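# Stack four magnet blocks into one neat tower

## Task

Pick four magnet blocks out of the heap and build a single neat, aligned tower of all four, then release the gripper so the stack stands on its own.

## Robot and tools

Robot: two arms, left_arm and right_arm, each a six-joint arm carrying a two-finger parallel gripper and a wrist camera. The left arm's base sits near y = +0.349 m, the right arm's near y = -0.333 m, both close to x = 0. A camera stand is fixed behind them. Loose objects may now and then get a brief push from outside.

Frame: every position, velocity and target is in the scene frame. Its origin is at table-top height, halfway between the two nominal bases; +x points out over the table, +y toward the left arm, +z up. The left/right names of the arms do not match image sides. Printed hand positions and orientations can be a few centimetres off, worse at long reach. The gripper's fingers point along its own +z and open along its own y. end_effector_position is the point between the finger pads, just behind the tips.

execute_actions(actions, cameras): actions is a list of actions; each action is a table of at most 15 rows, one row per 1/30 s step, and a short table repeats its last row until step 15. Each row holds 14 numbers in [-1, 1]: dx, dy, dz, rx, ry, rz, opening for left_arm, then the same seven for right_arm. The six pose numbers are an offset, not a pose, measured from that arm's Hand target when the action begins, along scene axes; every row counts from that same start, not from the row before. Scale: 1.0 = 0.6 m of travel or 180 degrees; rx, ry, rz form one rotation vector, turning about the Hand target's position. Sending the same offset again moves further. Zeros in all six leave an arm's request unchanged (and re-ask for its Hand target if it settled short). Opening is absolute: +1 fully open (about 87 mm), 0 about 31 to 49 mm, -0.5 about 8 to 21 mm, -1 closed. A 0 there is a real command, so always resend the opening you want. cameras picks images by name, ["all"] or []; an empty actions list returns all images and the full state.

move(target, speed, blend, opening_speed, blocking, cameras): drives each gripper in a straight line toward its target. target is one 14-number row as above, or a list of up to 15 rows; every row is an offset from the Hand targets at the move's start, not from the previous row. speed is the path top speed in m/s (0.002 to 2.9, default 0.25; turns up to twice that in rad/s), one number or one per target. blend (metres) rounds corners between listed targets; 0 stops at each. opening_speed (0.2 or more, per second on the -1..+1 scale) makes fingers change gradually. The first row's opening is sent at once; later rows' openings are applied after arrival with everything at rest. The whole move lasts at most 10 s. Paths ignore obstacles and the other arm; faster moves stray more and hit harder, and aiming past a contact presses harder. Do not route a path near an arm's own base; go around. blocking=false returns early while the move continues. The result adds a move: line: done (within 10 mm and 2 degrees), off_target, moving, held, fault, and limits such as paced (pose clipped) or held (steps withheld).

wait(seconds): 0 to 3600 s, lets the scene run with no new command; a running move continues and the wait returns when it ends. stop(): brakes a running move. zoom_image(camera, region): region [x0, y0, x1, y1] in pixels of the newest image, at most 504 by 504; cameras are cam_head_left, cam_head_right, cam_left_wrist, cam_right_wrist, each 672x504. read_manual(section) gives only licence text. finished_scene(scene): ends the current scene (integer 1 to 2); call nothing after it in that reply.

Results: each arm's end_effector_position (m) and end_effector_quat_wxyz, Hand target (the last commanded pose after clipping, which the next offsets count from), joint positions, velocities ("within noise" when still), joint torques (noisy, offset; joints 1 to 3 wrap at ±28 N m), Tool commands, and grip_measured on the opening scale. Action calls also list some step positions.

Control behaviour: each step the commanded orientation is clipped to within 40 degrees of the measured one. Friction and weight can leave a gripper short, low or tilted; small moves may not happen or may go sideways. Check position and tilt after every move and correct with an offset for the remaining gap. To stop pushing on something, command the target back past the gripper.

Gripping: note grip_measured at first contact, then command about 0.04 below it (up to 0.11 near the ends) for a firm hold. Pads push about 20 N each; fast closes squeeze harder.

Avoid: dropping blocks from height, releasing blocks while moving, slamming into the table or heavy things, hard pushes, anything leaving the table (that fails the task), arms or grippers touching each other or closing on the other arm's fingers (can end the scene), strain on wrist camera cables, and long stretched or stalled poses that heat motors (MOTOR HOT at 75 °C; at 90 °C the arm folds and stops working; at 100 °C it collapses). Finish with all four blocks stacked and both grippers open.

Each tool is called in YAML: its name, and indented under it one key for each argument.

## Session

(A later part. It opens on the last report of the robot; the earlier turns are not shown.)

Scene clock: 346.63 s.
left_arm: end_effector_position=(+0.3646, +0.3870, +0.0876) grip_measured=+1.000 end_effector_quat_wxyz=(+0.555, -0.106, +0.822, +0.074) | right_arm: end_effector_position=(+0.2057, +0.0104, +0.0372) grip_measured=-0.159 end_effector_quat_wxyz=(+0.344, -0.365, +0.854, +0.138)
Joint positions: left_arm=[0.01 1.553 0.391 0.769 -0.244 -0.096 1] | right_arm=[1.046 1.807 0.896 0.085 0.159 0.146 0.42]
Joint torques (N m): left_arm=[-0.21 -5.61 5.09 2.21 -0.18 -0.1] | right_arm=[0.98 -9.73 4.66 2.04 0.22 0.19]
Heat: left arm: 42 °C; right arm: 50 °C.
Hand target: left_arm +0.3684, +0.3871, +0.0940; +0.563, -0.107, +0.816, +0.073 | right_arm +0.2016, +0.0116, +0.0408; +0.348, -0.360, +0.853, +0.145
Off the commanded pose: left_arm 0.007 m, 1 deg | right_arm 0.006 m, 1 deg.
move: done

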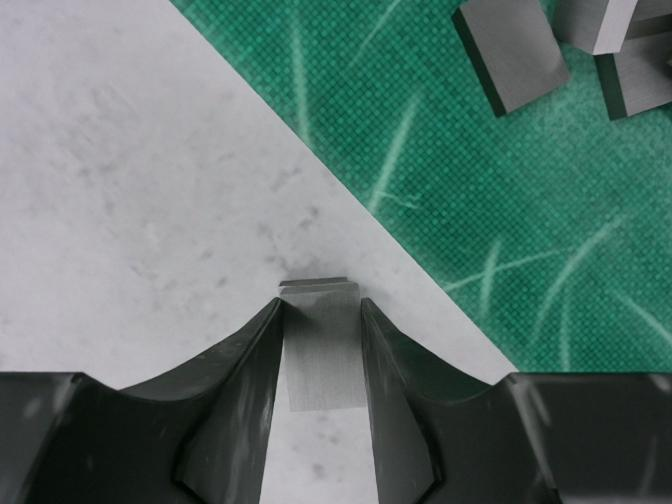

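Same hysteresis; a bit more up and back.

move:
  target: [0,0,0,0,0,0,1,-0.001,-0.002,0.006,0,0,0,-0.35]
  cameras: ["cam_right_wrist"]
  speed: 0.05

zoom_image:
  camera: "cam_right_wrist"
  region: [272, 264, 372, 314]

Scene clock: 350.47 s.
left_arm: end_effector_position=(+0.3646, +0.3870, +0.0876) grip_measured=+1.000 end_effector_quat_wxyz=(+0.555, -0.106, +0.822, +0.074) | right_arm: end_effector_position=(+0.2047, +0.0099, +0.0376) grip_measured=-0.159 end_effector_quat_wxyz=(+0.344, -0.365, +0.854, +0.138)
Joint positions: left_arm=[0.01 1.553 0.391 0.769 -0.244 -0.096 1] | right_arm=[1.047 1.803 0.892 0.085 0.159 0.148 0.42]
Joint torques (N m): left_arm=[-0.12 -5.57 5.09 2.2 -0.2 -0.12] | right_arm=[0.83 -10.52 4.97 1.9 0.26 0.17]
Heat: left arm: 42 °C; right arm: 50 °C.
Hand target: left_arm +0.3684, +0.3871, +0.0940; +0.563, -0.107, +0.816, +0.073 | right_arm +0.2010, +0.0105, +0.0444; +0.348, -0.360, +0.853, +0.145
Off the commanded pose: left_arm 0.007 m, 1 deg | right_arm 0.008 m, 1 deg.
move: done

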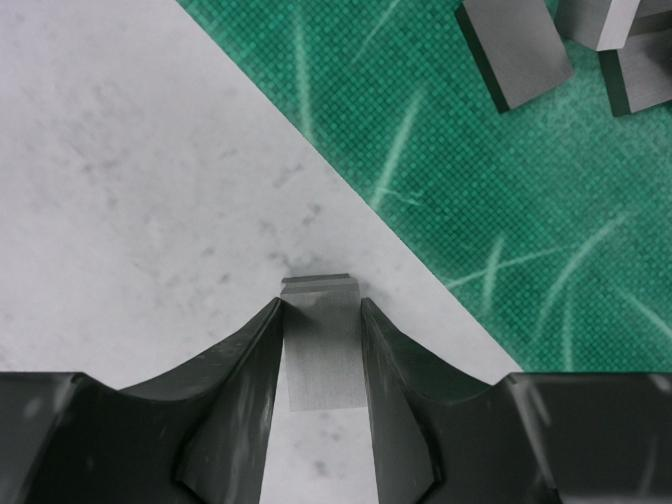

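Scaled by 5.040 from the camera's image (finer frame: 960x720).

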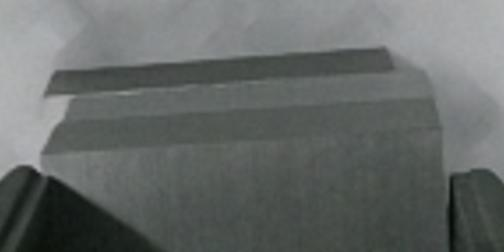

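move:
  target:
    - [0,0,0,0,0,0,1,0,0,-0.008,0,0,0,-0.35]
    - [0,0,0,0,0,0,1,0,0,-0.008,0,0,0,0.0]
  cameras: ["cam_right_wrist"]
  speed: 0.04
  opening_speed: 0.4

zoom_image:
  camera: "cam_right_wrist"
  region: [240, 230, 408, 410]

Scene clock: 355.77 s.
left_arm: end_effector_position=(+0.3646, +0.3870, +0.0876) grip_measured=+1.000 end_effector_quat_wxyz=(+0.555, -0.106, +0.822, +0.074) | right_arm: end_effector_position=(+0.2023, +0.0079, +0.0345) grip_measured=+0.000 end_effector_quat_wxyz=(+0.341, -0.366, +0.855, +0.137)
Joint positions: left_arm=[0.01 1.553 0.391 0.769 -0.244 -0.096 1] | right_arm=[1.05 1.803 0.881 0.091 0.159 0.15 0.5]
Joint torques (N m): left_arm=[-0.03 -5.63 5.09 2.2 -0.19 -0.12] | right_arm=[0.62 -9.36 5.18 2.03 0.26 0.17]
Heat: left arm: 42 °C; right arm: 51 °C.
Hand target: left_arm +0.3684, +0.3871, +0.0940; +0.563, -0.107, +0.816, +0.073 | right_arm +0.2010, +0.0104, +0.0395; +0.348, -0.360, +0.853, +0.145
Off the commanded pose: left_arm 0.007 m, 1 deg | right_arm 0.006 m, 1 deg.
move: done

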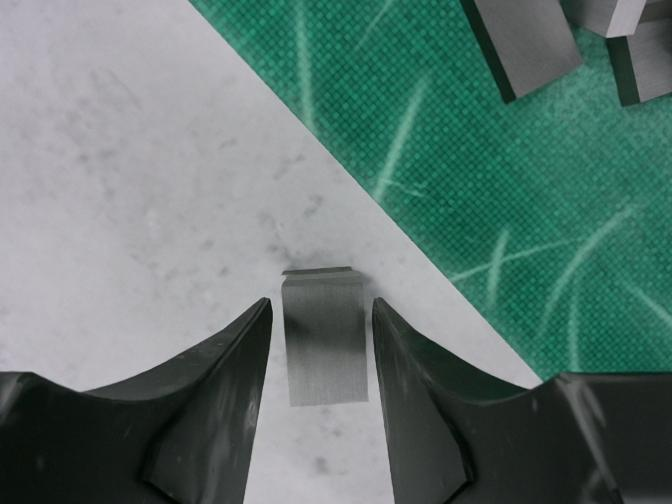

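Scaled by 2.800 from the camera's image (finer frame: 960x720).

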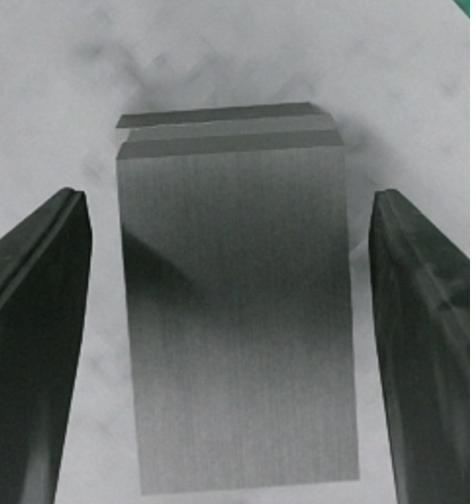

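move:
  target:
    - [0,0,0,0,0,0,1,0,0,0.12,0,0,0,0.0]
    - [0,0,0,0,0,0,1,0.218,0.036,0.1,0,0,0.117,0.0]
  blend: [0.02,0]
  cameras: ["cam_right_wrist"]

Scene clock: 363.10 s.
left_arm: end_effector_position=(+0.3646, +0.3870, +0.0876) grip_measured=+1.000 end_effector_quat_wxyz=(+0.555, -0.106, +0.822, +0.074) | right_arm: end_effector_position=(+0.3264, +0.0240, +0.0896) grip_measured=+0.000 end_effector_quat_wxyz=(+0.305, -0.504, +0.784, +0.198)
Joint positions: left_arm=[0.01 1.553 0.391 0.769 -0.244 -0.096 1] | right_arm=[0.738 2.035 1.472 -0.312 -0.291 -0.328 0.5]
Joint torques (N m): left_arm=[-0.09 -5.6 5.07 2.18 -0.16 -0.1] | right_arm=[0.12 -10.07 9.96 1.79 -0.28 -0.15]
Heat: left arm: 42 °C; right arm: 51 °C.
Hand target: left_arm +0.3684, +0.3871, +0.0940; +0.563, -0.107, +0.816, +0.073 | right_arm +0.3318, +0.0321, +0.0997; +0.316, -0.510, +0.773, +0.206
Off the commanded pose: left_arm 0.007 m, 1 deg | right_arm 0.014 m, 2 deg.
move: off_target (right_arm)

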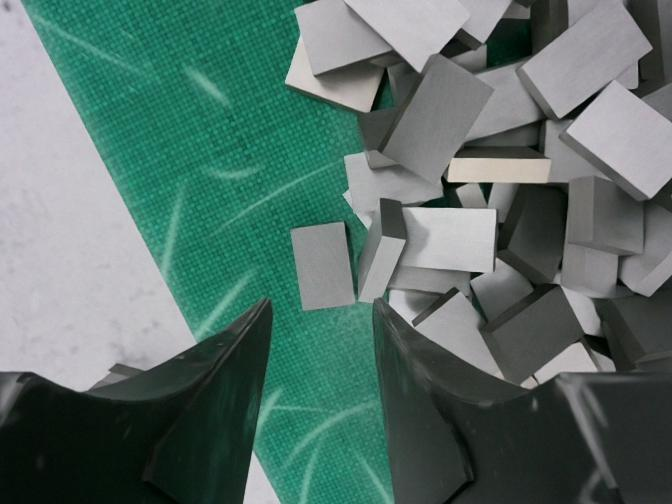

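move:
  target: [0,0,0,0,0,0,1,0.004,0.014,-0.095,0,0,0.033,-0.03]
  cameras: ["cam_right_wrist"]
  speed: 0.12

Scene clock: 370.03 s.
left_arm: end_effector_position=(+0.3646, +0.3870, +0.0876) grip_measured=+1.000 end_effector_quat_wxyz=(+0.555, -0.106, +0.822, +0.074) | right_arm: end_effector_position=(+0.3276, +0.0368, +0.0393) grip_measured=-0.030 end_effector_quat_wxyz=(+0.290, -0.546, +0.756, +0.216)
Joint positions: left_arm=[0.01 1.553 0.391 0.769 -0.244 -0.096 1] | right_arm=[0.738 2.167 1.472 -0.217 -0.365 -0.417 0.485]
Joint torques (N m): left_arm=[-0.14 -5.56 5.07 2.19 -0.18 -0.12] | right_arm=[-0.5 -11.14 6.67 2.11 -0.31 -0.16]
Heat: left arm: 42 °C; right arm: 50 °C.
Hand target: left_arm +0.3684, +0.3871, +0.0940; +0.563, -0.107, +0.816, +0.073 | right_arm +0.3343, +0.0404, +0.0427; +0.305, -0.549, +0.746, +0.222
Off the commanded pose: left_arm 0.007 m, 1 deg | right_arm 0.008 m, 2 deg.
move: done

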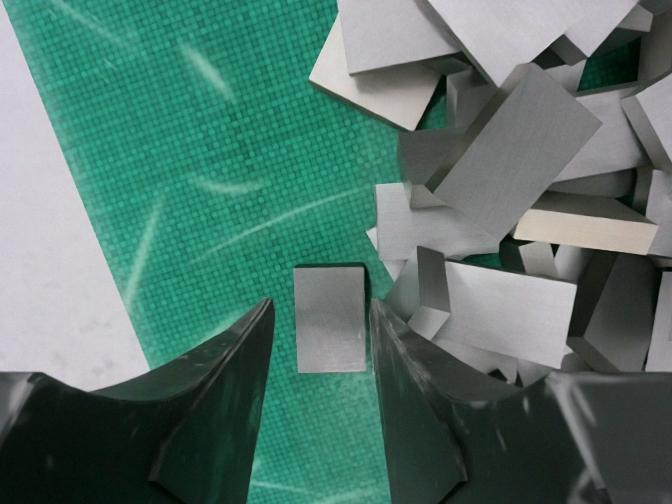

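move:
  target:
    - [0,0,0,0,0,0,1,0.003,-0.006,-0.015,0,0,0,-0.06]
    - [0,0,0,0,0,0,1,0.003,-0.006,-0.047,0,0,0,-0.06]
    - [0,0,0,0,0,0,1,0.003,-0.006,-0.047,0,0,0,-0.35]
  cameras: ["cam_right_wrist"]
  speed: 0.06
  opening_speed: 0.5

Scene clock: 375.60 s.
left_arm: end_effector_position=(+0.3646, +0.3870, +0.0876) grip_measured=+1.000 end_effector_quat_wxyz=(+0.555, -0.106, +0.822, +0.074) | right_arm: end_effector_position=(+0.3303, +0.0430, +0.0247) grip_measured=-0.182 end_effector_quat_wxyz=(+0.302, -0.549, +0.743, +0.234)
Joint positions: left_arm=[0.01 1.553 0.391 0.769 -0.244 -0.096 1] | right_arm=[0.73 2.203 1.443 -0.12 -0.408 -0.423 0.409]
Joint torques (N m): left_arm=[-0.12 -5.6 5.07 2.2 -0.18 -0.11] | right_arm=[-0.61 -10 5.18 2.06 0.11 -0.17]
Heat: left arm: 42 °C; right arm: 51 °C.
Hand target: left_arm +0.3684, +0.3871, +0.0940; +0.563, -0.107, +0.816, +0.073 | right_arm +0.3360, +0.0369, +0.0145; +0.305, -0.549, +0.746, +0.222
Off the commanded pose: left_arm 0.007 m, 1 deg | right_arm 0.013 m, 1 deg.
move: off_target (right_arm); target 3's new opening was sent with right_arm's hand 0.014 m and 2 deg from that target

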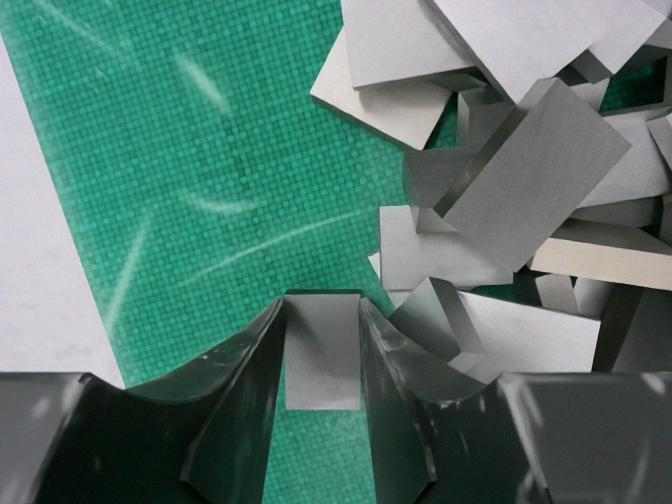

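move:
  target:
    - [0,0,0,0,0,0,1,-0.006,0.003,0.005,0,0,0,-0.1]
    - [0,0,0,0,0,0,1,-0.008,0.003,-0.004,0,0,0,-0.1]
    - [0,0,0,0,0,0,1,-0.008,0.003,-0.004,0,0,0,-0.35]
  cameras: ["cam_right_wrist"]
  speed: 0.05
  opening_speed: 0.5

Scene clock: 382.37 s.
left_arm: end_effector_position=(+0.3646, +0.3870, +0.0876) grip_measured=+1.000 end_effector_quat_wxyz=(+0.555, -0.106, +0.822, +0.074) | right_arm: end_effector_position=(+0.3289, +0.0442, +0.0223) grip_measured=-0.170 end_effector_quat_wxyz=(+0.306, -0.550, +0.741, +0.235)
Joint positions: left_arm=[0.01 1.553 0.391 0.769 -0.244 -0.096 1] | right_arm=[0.734 2.203 1.426 -0.094 -0.407 -0.423 0.415]
Joint torques (N m): left_arm=[-0.13 -5.64 5.09 2.18 -0.18 -0.11] | right_arm=[-0.08 -10.35 5.01 1.98 0.18 -0.07]
Heat: left arm: 42 °C; right arm: 50 °C.
Hand target: left_arm +0.3684, +0.3871, +0.0940; +0.563, -0.107, +0.816, +0.073 | right_arm +0.3312, +0.0386, +0.0120; +0.305, -0.549, +0.746, +0.222
Off the commanded pose: left_arm 0.007 m, 1 deg | right_arm 0.012 m, 2 deg.
move: off_target (right_arm); target 3's new opening was sent with right_arm's hand 0.012 m and 2 deg from that target

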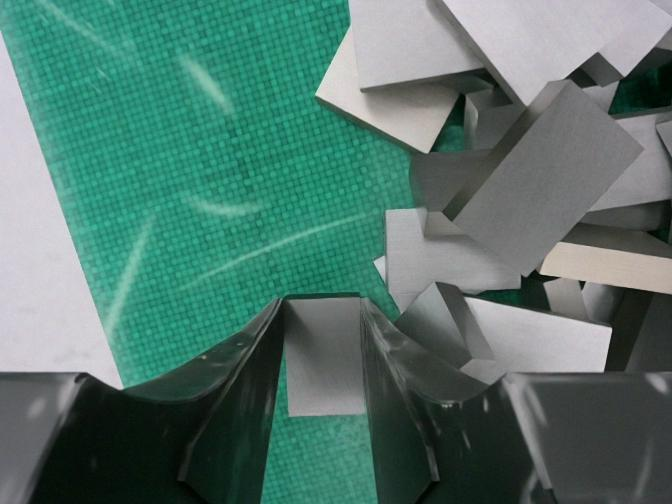

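move:
  target:
    - [0,0,0,0,0,0,1,0,0,0.16,0,0,0,-0.35]
    - [0,0,0,0,0,0,1,-0.205,-0.036,0.16,0,0,-0.15,-0.35]
    - [0,0,0,0,0,0,1,-0.205,-0.036,0.095,0,0,-0.15,-0.35]
  blend: [0.02,0.02,0]
  cameras: ["cam_right_wrist"]

zoom_image:
  camera: "cam_right_wrist"
  region: [240, 240, 408, 420]

Scene clock: 389.70 s.
left_arm: end_effector_position=(+0.3646, +0.3870, +0.0876) grip_measured=+1.000 end_effector_quat_wxyz=(+0.555, -0.106, +0.822, +0.074) | right_arm: end_effector_position=(+0.2044, +0.0106, +0.0651) grip_measured=-0.170 end_effector_quat_wxyz=(+0.331, -0.370, +0.857, +0.138)
Joint positions: left_arm=[0.01 1.553 0.391 0.769 -0.244 -0.096 1] | right_arm=[1.041 1.748 0.972 -0.072 0.139 0.144 0.415]
Joint torques (N m): left_arm=[-0.13 -5.61 4.98 2.17 -0.18 -0.12] | right_arm=[0.66 -7.75 5.98 2.41 0.37 0.16]
Heat: left arm: 42 °C; right arm: 50 °C.
Hand target: left_arm +0.3684, +0.3871, +0.0940; +0.563, -0.107, +0.816, +0.073 | right_arm +0.2082, +0.0171, +0.0690; +0.348, -0.360, +0.853, +0.145
Off the commanded pose: left_arm 0.007 m, 1 deg | right_arm 0.008 m, 2 deg.
move: done; blend cut to 0.0195 m at target 2

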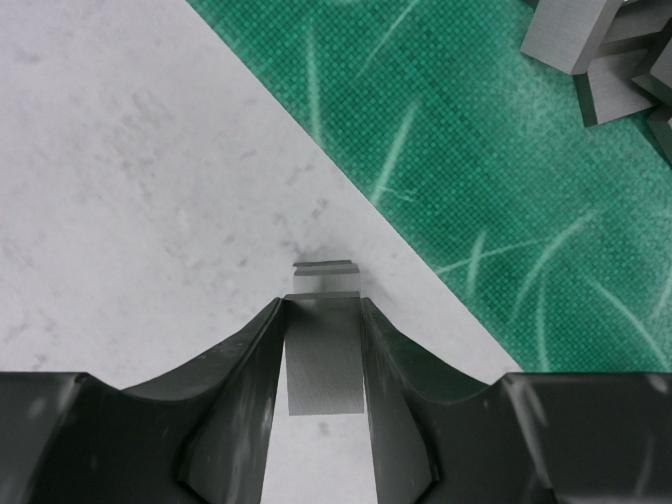

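Scaled by 2.800 from the camera's image (finer frame: 960x720).

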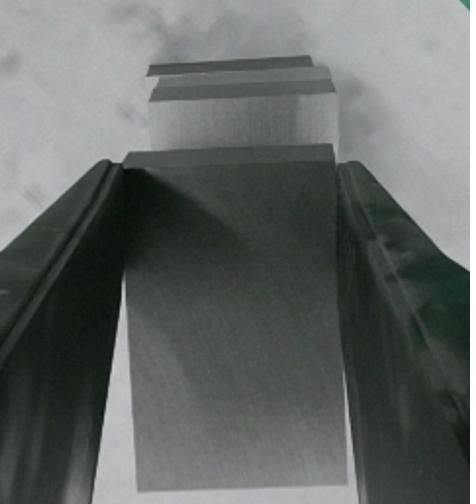

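move:
  target: [0,0,0,0,0,0,1,0.0035,-0.0012,-0.027,0,0,0,-0.35]
  cameras: ["cam_right_wrist"]
  speed: 0.06

zoom_image:
  camera: "cam_right_wrist"
  region: [272, 264, 372, 314]

Scene clock: 398.20 s.
left_arm: end_effector_position=(+0.3646, +0.3870, +0.0876) grip_measured=+1.000 end_effector_quat_wxyz=(+0.555, -0.106, +0.822, +0.074) | right_arm: end_effector_position=(+0.2059, +0.0128, +0.0517) grip_measured=-0.170 end_effector_quat_wxyz=(+0.334, -0.369, +0.856, +0.140)
Joint positions: left_arm=[0.01 1.553 0.391 0.769 -0.244 -0.096 1] | right_arm=[1.041 1.783 0.948 -0.005 0.14 0.145 0.415]
Joint torques (N m): left_arm=[-0.13 -5.61 5.08 2.2 -0.2 -0.09] | right_arm=[0.1 -7.65 5.37 2.4 0.36 0.07]
Heat: left arm: 42 °C; right arm: 49 °C.
Hand target: left_arm +0.3684, +0.3871, +0.0940; +0.563, -0.107, +0.816, +0.073 | right_arm +0.2103, +0.0163, +0.0529; +0.348, -0.360, +0.853, +0.145
Off the commanded pose: left_arm 0.007 m, 1 deg | right_arm 0.006 m, 2 deg.
move: done

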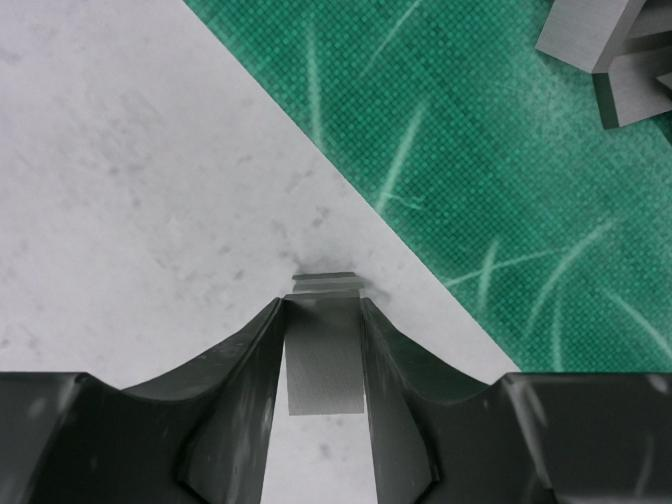

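Scaled by 5.040 from the camera's image (finer frame: 960x720).

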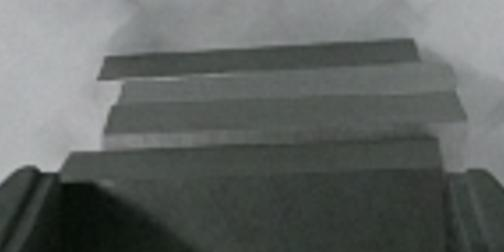

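move:
  target: [0,0,0,0,0,0,1,0.004,-0.0058,-0.006,0,0,0,-0.35]
  cameras: ["cam_right_wrist"]
  speed: 0.05

zoom_image:
  camera: "cam_right_wrist"
  region: [272, 264, 372, 314]

Scene clock: 403.37 s.
left_arm: end_effector_position=(+0.3646, +0.3870, +0.0876) grip_measured=+1.000 end_effector_quat_wxyz=(+0.555, -0.106, +0.822, +0.074) | right_arm: end_effector_position=(+0.2073, +0.0128, +0.0509) grip_measured=-0.170 end_effector_quat_wxyz=(+0.339, -0.366, +0.855, +0.143)
Joint positions: left_arm=[0.01 1.553 0.391 0.769 -0.244 -0.096 1] | right_arm=[1.039 1.783 0.936 0.019 0.14 0.145 0.415]
Joint torques (N m): left_arm=[-0.16 -5.64 5.05 2.21 -0.19 -0.11] | right_arm=[-0.65 -7.28 5.09 2.32 0.26 -0.02]
Heat: left arm: 42 °C; right arm: 49 °C.
Hand target: left_arm +0.3684, +0.3871, +0.0940; +0.563, -0.107, +0.816, +0.073 | right_arm +0.2127, +0.0128, +0.0492; +0.348, -0.360, +0.853, +0.145
Off the commanded pose: left_arm 0.007 m, 1 deg | right_arm 0.006 m, 1 deg.
move: done

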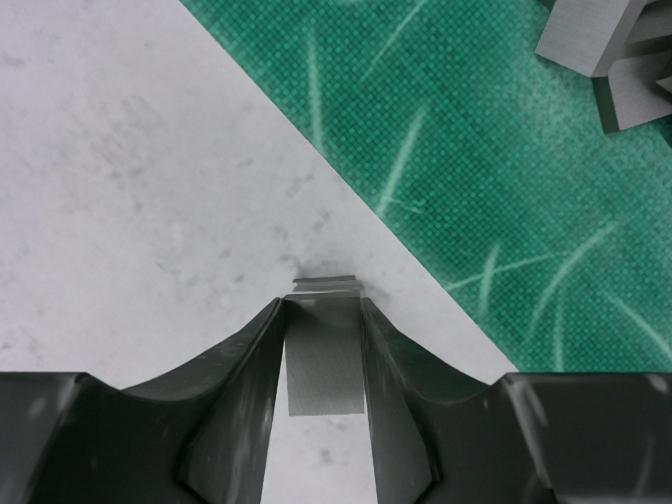

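Scaled by 5.040 from the camera's image (finer frame: 960x720).

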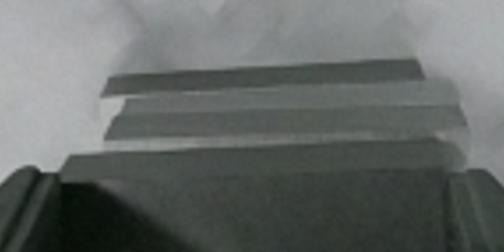

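move:
  target: [0,0,0,0,0,0,1,0.0022,-0.0032,-0.003,0,0,0,-0.35]
  cameras: ["cam_right_wrist"]
  speed: 0.05

zoom_image:
  camera: "cam_right_wrist"
  region: [272, 264, 372, 314]

Scene clock: 406.87 s.
left_arm: end_effector_position=(+0.3646, +0.3870, +0.0876) grip_measured=+1.000 end_effector_quat_wxyz=(+0.555, -0.106, +0.822, +0.074) | right_arm: end_effector_position=(+0.2082, +0.0131, +0.0507) grip_measured=-0.170 end_effector_quat_wxyz=(+0.341, -0.365, +0.854, +0.146)
Joint positions: left_arm=[0.01 1.553 0.391 0.769 -0.244 -0.096 1] | right_arm=[1.035 1.783 0.931 0.031 0.136 0.145 0.415]
Joint torques (N m): left_arm=[-0.16 -5.57 5.04 2.18 -0.18 -0.11] | right_arm=[-0.94 -7.17 4.86 2.29 0.28 -0.07]
Heat: left arm: 42 °C; right arm: 49 °C.
Hand target: left_arm +0.3684, +0.3871, +0.0940; +0.563, -0.107, +0.816, +0.073 | right_arm +0.2140, +0.0108, +0.0474; +0.348, -0.360, +0.853, +0.145
Off the commanded pose: left_arm 0.007 m, 1 deg | right_arm 0.007 m, 1 deg.
move: done

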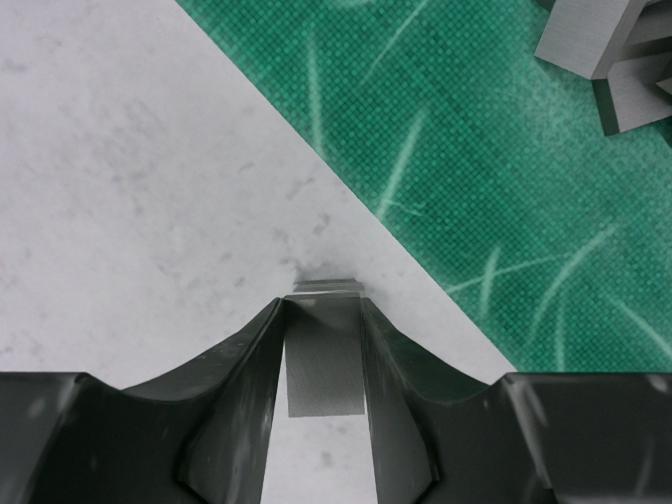

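Scaled by 5.040 from the camera's image (finer frame: 960x720).

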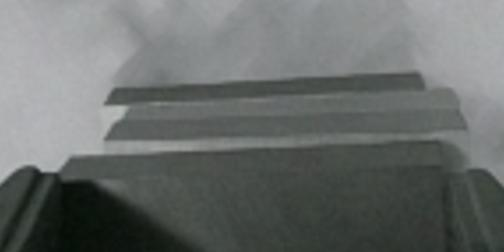

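move:
  target: [0,0,0,0,0,0,1,0,0,0.013,0,0,0,-0.35]
  cameras: ["cam_right_wrist"]
  speed: 0.05

zoom_image:
  camera: "cam_right_wrist"
  region: [272, 264, 372, 314]

Scene clock: 411.67 s.
left_arm: end_effector_position=(+0.3646, +0.3870, +0.0876) grip_measured=+1.000 end_effector_quat_wxyz=(+0.555, -0.106, +0.822, +0.074) | right_arm: end_effector_position=(+0.2083, +0.0132, +0.0508) grip_measured=-0.170 end_effector_quat_wxyz=(+0.341, -0.365, +0.854, +0.146)
Joint positions: left_arm=[0.01 1.553 0.391 0.769 -0.244 -0.096 1] | right_arm=[1.035 1.783 0.931 0.031 0.136 0.145 0.415]
Joint torques (N m): left_arm=[-0.05 -5.61 5.04 2.19 -0.19 -0.09] | right_arm=[-0.85 -8.96 6.09 1.97 0.26 -0.07]
Heat: left arm: 43 °C; right arm: 48 °C.
Hand target: left_arm +0.3684, +0.3871, +0.0940; +0.563, -0.107, +0.816, +0.073 | right_arm +0.2140, +0.0109, +0.0553; +0.348, -0.360, +0.853, +0.145
Off the commanded pose: left_arm 0.007 m, 1 deg | right_arm 0.008 m, 1 deg.
move: done

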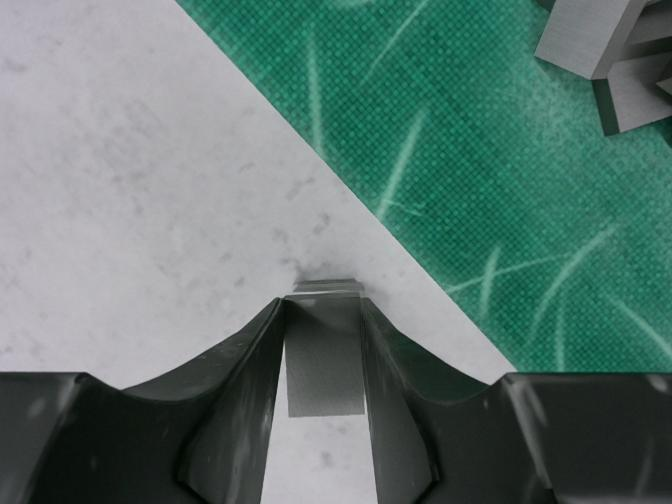

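Scaled by 5.040 from the camera's image (finer frame: 960x720).

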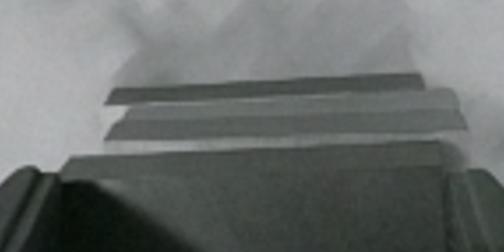

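move:
  target: [0,0,0,0,0,0,1,0.002,-0.0015,0.005,0,0,0,-0.35]
  cameras: ["cam_right_wrist"]
  speed: 0.05

zoom_image:
  camera: "cam_right_wrist"
  region: [272, 264, 372, 314]

Scene clock: 414.30 s.
left_arm: end_effector_position=(+0.3646, +0.3870, +0.0876) grip_measured=+1.000 end_effector_quat_wxyz=(+0.555, -0.106, +0.822, +0.074) | right_arm: end_effector_position=(+0.2088, +0.0119, +0.0507) grip_measured=-0.170 end_effector_quat_wxyz=(+0.339, -0.364, +0.855, +0.146)
Joint positions: left_arm=[0.01 1.553 0.391 0.769 -0.244 -0.096 1] | right_arm=[1.03 1.782 0.931 0.027 0.13 0.145 0.415]
Joint torques (N m): left_arm=[-0.21 -5.61 5.09 2.19 -0.19 -0.11] | right_arm=[-0.84 -9.33 6.54 1.86 0.27 -0.11]
Heat: left arm: 43 °C; right arm: 48 °C.
Hand target: left_arm +0.3684, +0.3871, +0.0940; +0.563, -0.107, +0.816, +0.073 | right_arm +0.2151, +0.0100, +0.0582; +0.348, -0.360, +0.853, +0.145
Off the commanded pose: left_arm 0.007 m, 1 deg | right_arm 0.010 m, 1 deg.
move: done

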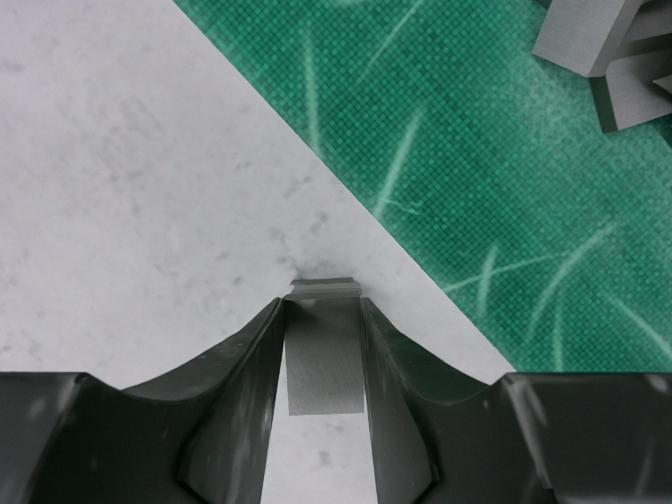

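Scaled by 5.040 from the camera's image (finer frame: 960x720).

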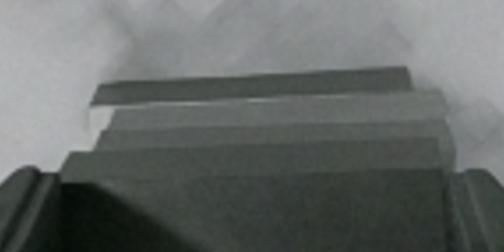

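move:
  target: [0,0,0,0,0,0,1,0.0016,-0.0018,0,0,0,0,-0.35]
  cameras: ["cam_right_wrist"]
  speed: 0.05

zoom_image:
  camera: "cam_right_wrist"
  region: [272, 264, 372, 314]

Scene clock: 417.73 s.
left_arm: end_effector_position=(+0.3646, +0.3870, +0.0876) grip_measured=+1.000 end_effector_quat_wxyz=(+0.555, -0.106, +0.822, +0.074) | right_arm: end_effector_position=(+0.2091, +0.0118, +0.0507) grip_measured=-0.170 end_effector_quat_wxyz=(+0.338, -0.364, +0.855, +0.148)
Joint positions: left_arm=[0.01 1.553 0.391 0.769 -0.244 -0.096 1] | right_arm=[1.027 1.782 0.931 0.027 0.125 0.145 0.415]
Joint torques (N m): left_arm=[-0.05 -5.7 5.11 2.21 -0.19 -0.12] | right_arm=[-0.92 -9.61 6.42 1.87 0.32 -0.14]
Heat: left arm: 43 °C; right arm: 48 °C.
Hand target: left_arm +0.3684, +0.3871, +0.0940; +0.563, -0.107, +0.816, +0.073 | right_arm +0.2162, +0.0089, +0.0582; +0.348, -0.360, +0.853, +0.145
Off the commanded pose: left_arm 0.007 m, 1 deg | right_arm 0.011 m, 1 deg.
move: off_target (right_arm)

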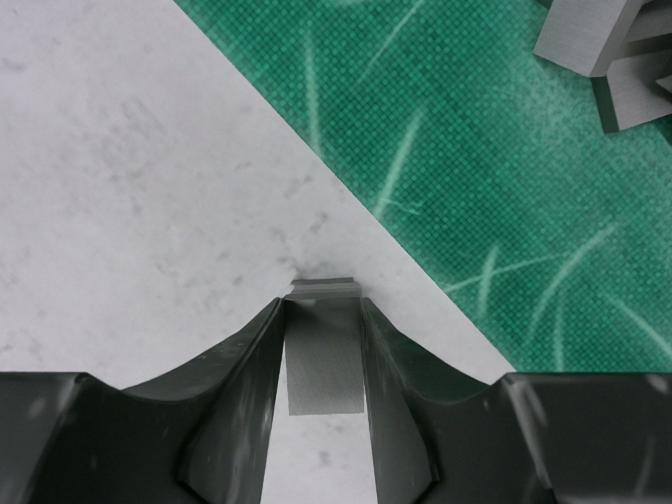

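Scaled by 5.040 from the camera's image (finer frame: 960x720).

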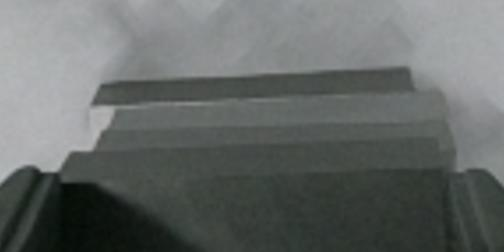

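move:
  target:
    - [0,0,0,0,0,0,1,-0.002,0.002,-0.01,0,0,0,-0.35]
    - [0,0,0,0,0,0,1,-0.002,0.002,-0.01,0,0,0,0.0]
  cameras: ["cam_right_wrist"]
  speed: 0.04
  opening_speed: 0.4

zoom_image:
  camera: "cam_right_wrist"
  region: [240, 230, 408, 410]

Scene clock: 422.87 s.
left_arm: end_effector_position=(+0.3646, +0.3870, +0.0876) grip_measured=+1.000 end_effector_quat_wxyz=(+0.555, -0.106, +0.822, +0.074) | right_arm: end_effector_position=(+0.2098, +0.0114, +0.0507) grip_measured=+0.000 end_effector_quat_wxyz=(+0.338, -0.363, +0.856, +0.148)
Joint positions: left_arm=[0.01 1.553 0.391 0.769 -0.244 -0.096 1] | right_arm=[1.025 1.782 0.931 0.027 0.125 0.145 0.5]
Joint torques (N m): left_arm=[-0.17 -5.64 5.11 2.21 -0.19 -0.12] | right_arm=[-0.35 -8.18 5.42 2.14 0.35 -0.1]
Heat: left arm: 43 °C; right arm: 48 °C.
Hand target: left_arm +0.3684, +0.3871, +0.0940; +0.563, -0.107, +0.816, +0.073 | right_arm +0.2149, +0.0102, +0.0522; +0.348, -0.360, +0.853, +0.145
Off the commanded pose: left_arm 0.007 m, 1 deg | right_arm 0.006 m, 1 deg.
move: done

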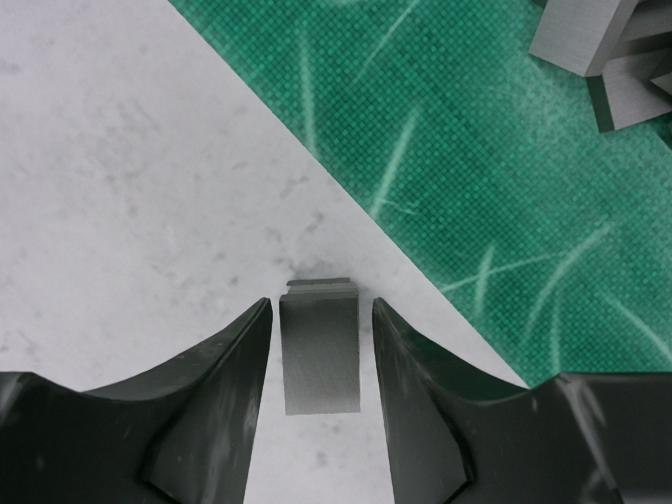

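Scaled by 2.800 from the camera's image (finer frame: 960x720).

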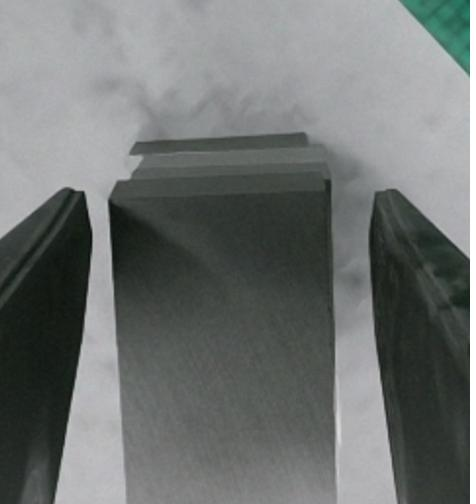

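Good. Lift away and check.

move:
  target:
    - [0,0,0,0,0,0,1,0,0,0.12,0,0,0,0.0]
    - [0,0,0,0,0,0,1,-0.05,-0.3,0.15,0,0,-0.1,0.0]
  cameras: ["cam_head_right","cam_head_left"]
  speed: 0.15

zoom_image:
  camera: "cam_head_left"
  region: [200, 200, 300, 280]

zoom_image:
  camera: "cam_head_right"
  region: [220, 200, 320, 280]

Scene clock: 429.30 s.
left_arm: end_effector_position=(+0.3646, +0.3870, +0.0876) grip_measured=+1.000 end_effector_quat_wxyz=(+0.555, -0.106, +0.822, +0.074) | right_arm: end_effector_position=(+0.1866, -0.1661, +0.1443) grip_measured=+0.000 end_effector_quat_wxyz=(+0.368, -0.222, +0.898, +0.091)
Joint positions: left_arm=[0.01 1.553 0.391 0.769 -0.244 -0.096 1] | right_arm=[0.766 1.018 0.697 -0.489 0.176 0.181 0.5]
Joint torques (N m): left_arm=[-0.17 -5.61 5.04 2.21 -0.19 -0.12] | right_arm=[-0.34 -3.21 6.2 1.83 0.22 -0.06]
Heat: left arm: 43 °C; right arm: 48 °C.
Hand target: left_arm +0.3684, +0.3871, +0.0940; +0.563, -0.107, +0.816, +0.073 | right_arm +0.1849, -0.1698, +0.1422; +0.367, -0.222, +0.899, +0.089
Off the commanded pose: left_arm 0.007 m, 1 deg | right_arm 0.005 m, 0 deg.
move: done
Images, in order (width x height): cam_head_left 672x504, cam_head_right 672x504.

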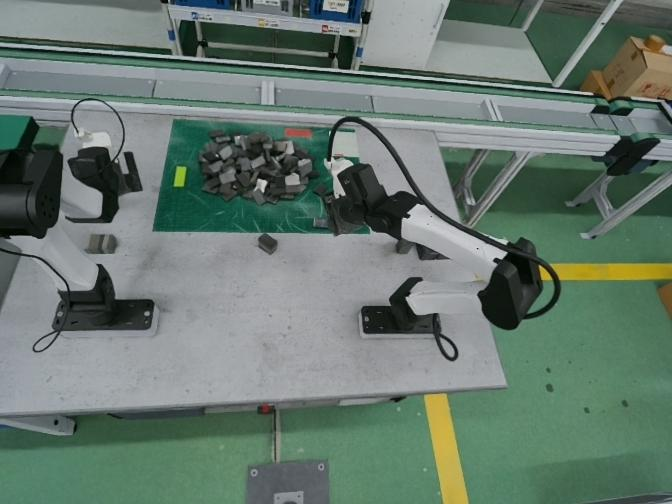

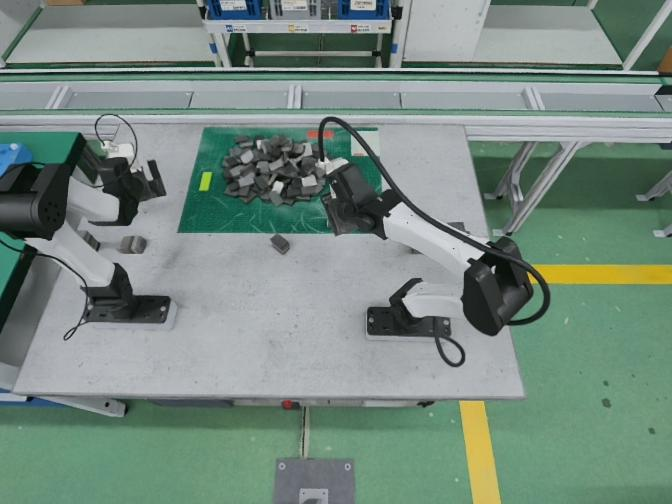

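Scaled by 5.040 from the camera's image (finer frame: 960x720).

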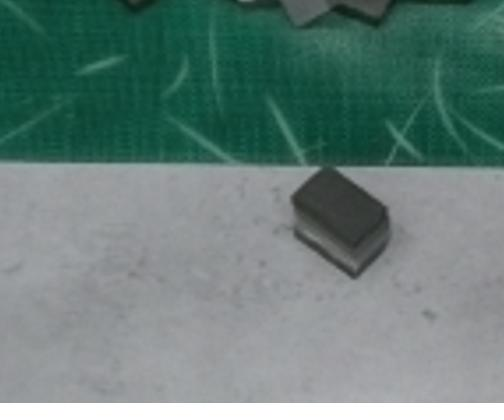

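Scaled by 5.040 from the camera's image (finer frame: 960x720).

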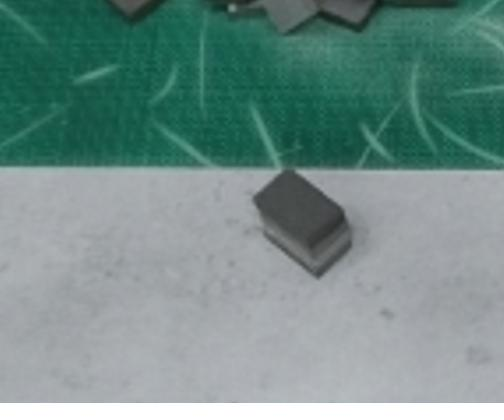

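Neat stack.

finished_scene:
  scene: 2

The scene is finished: the task was done.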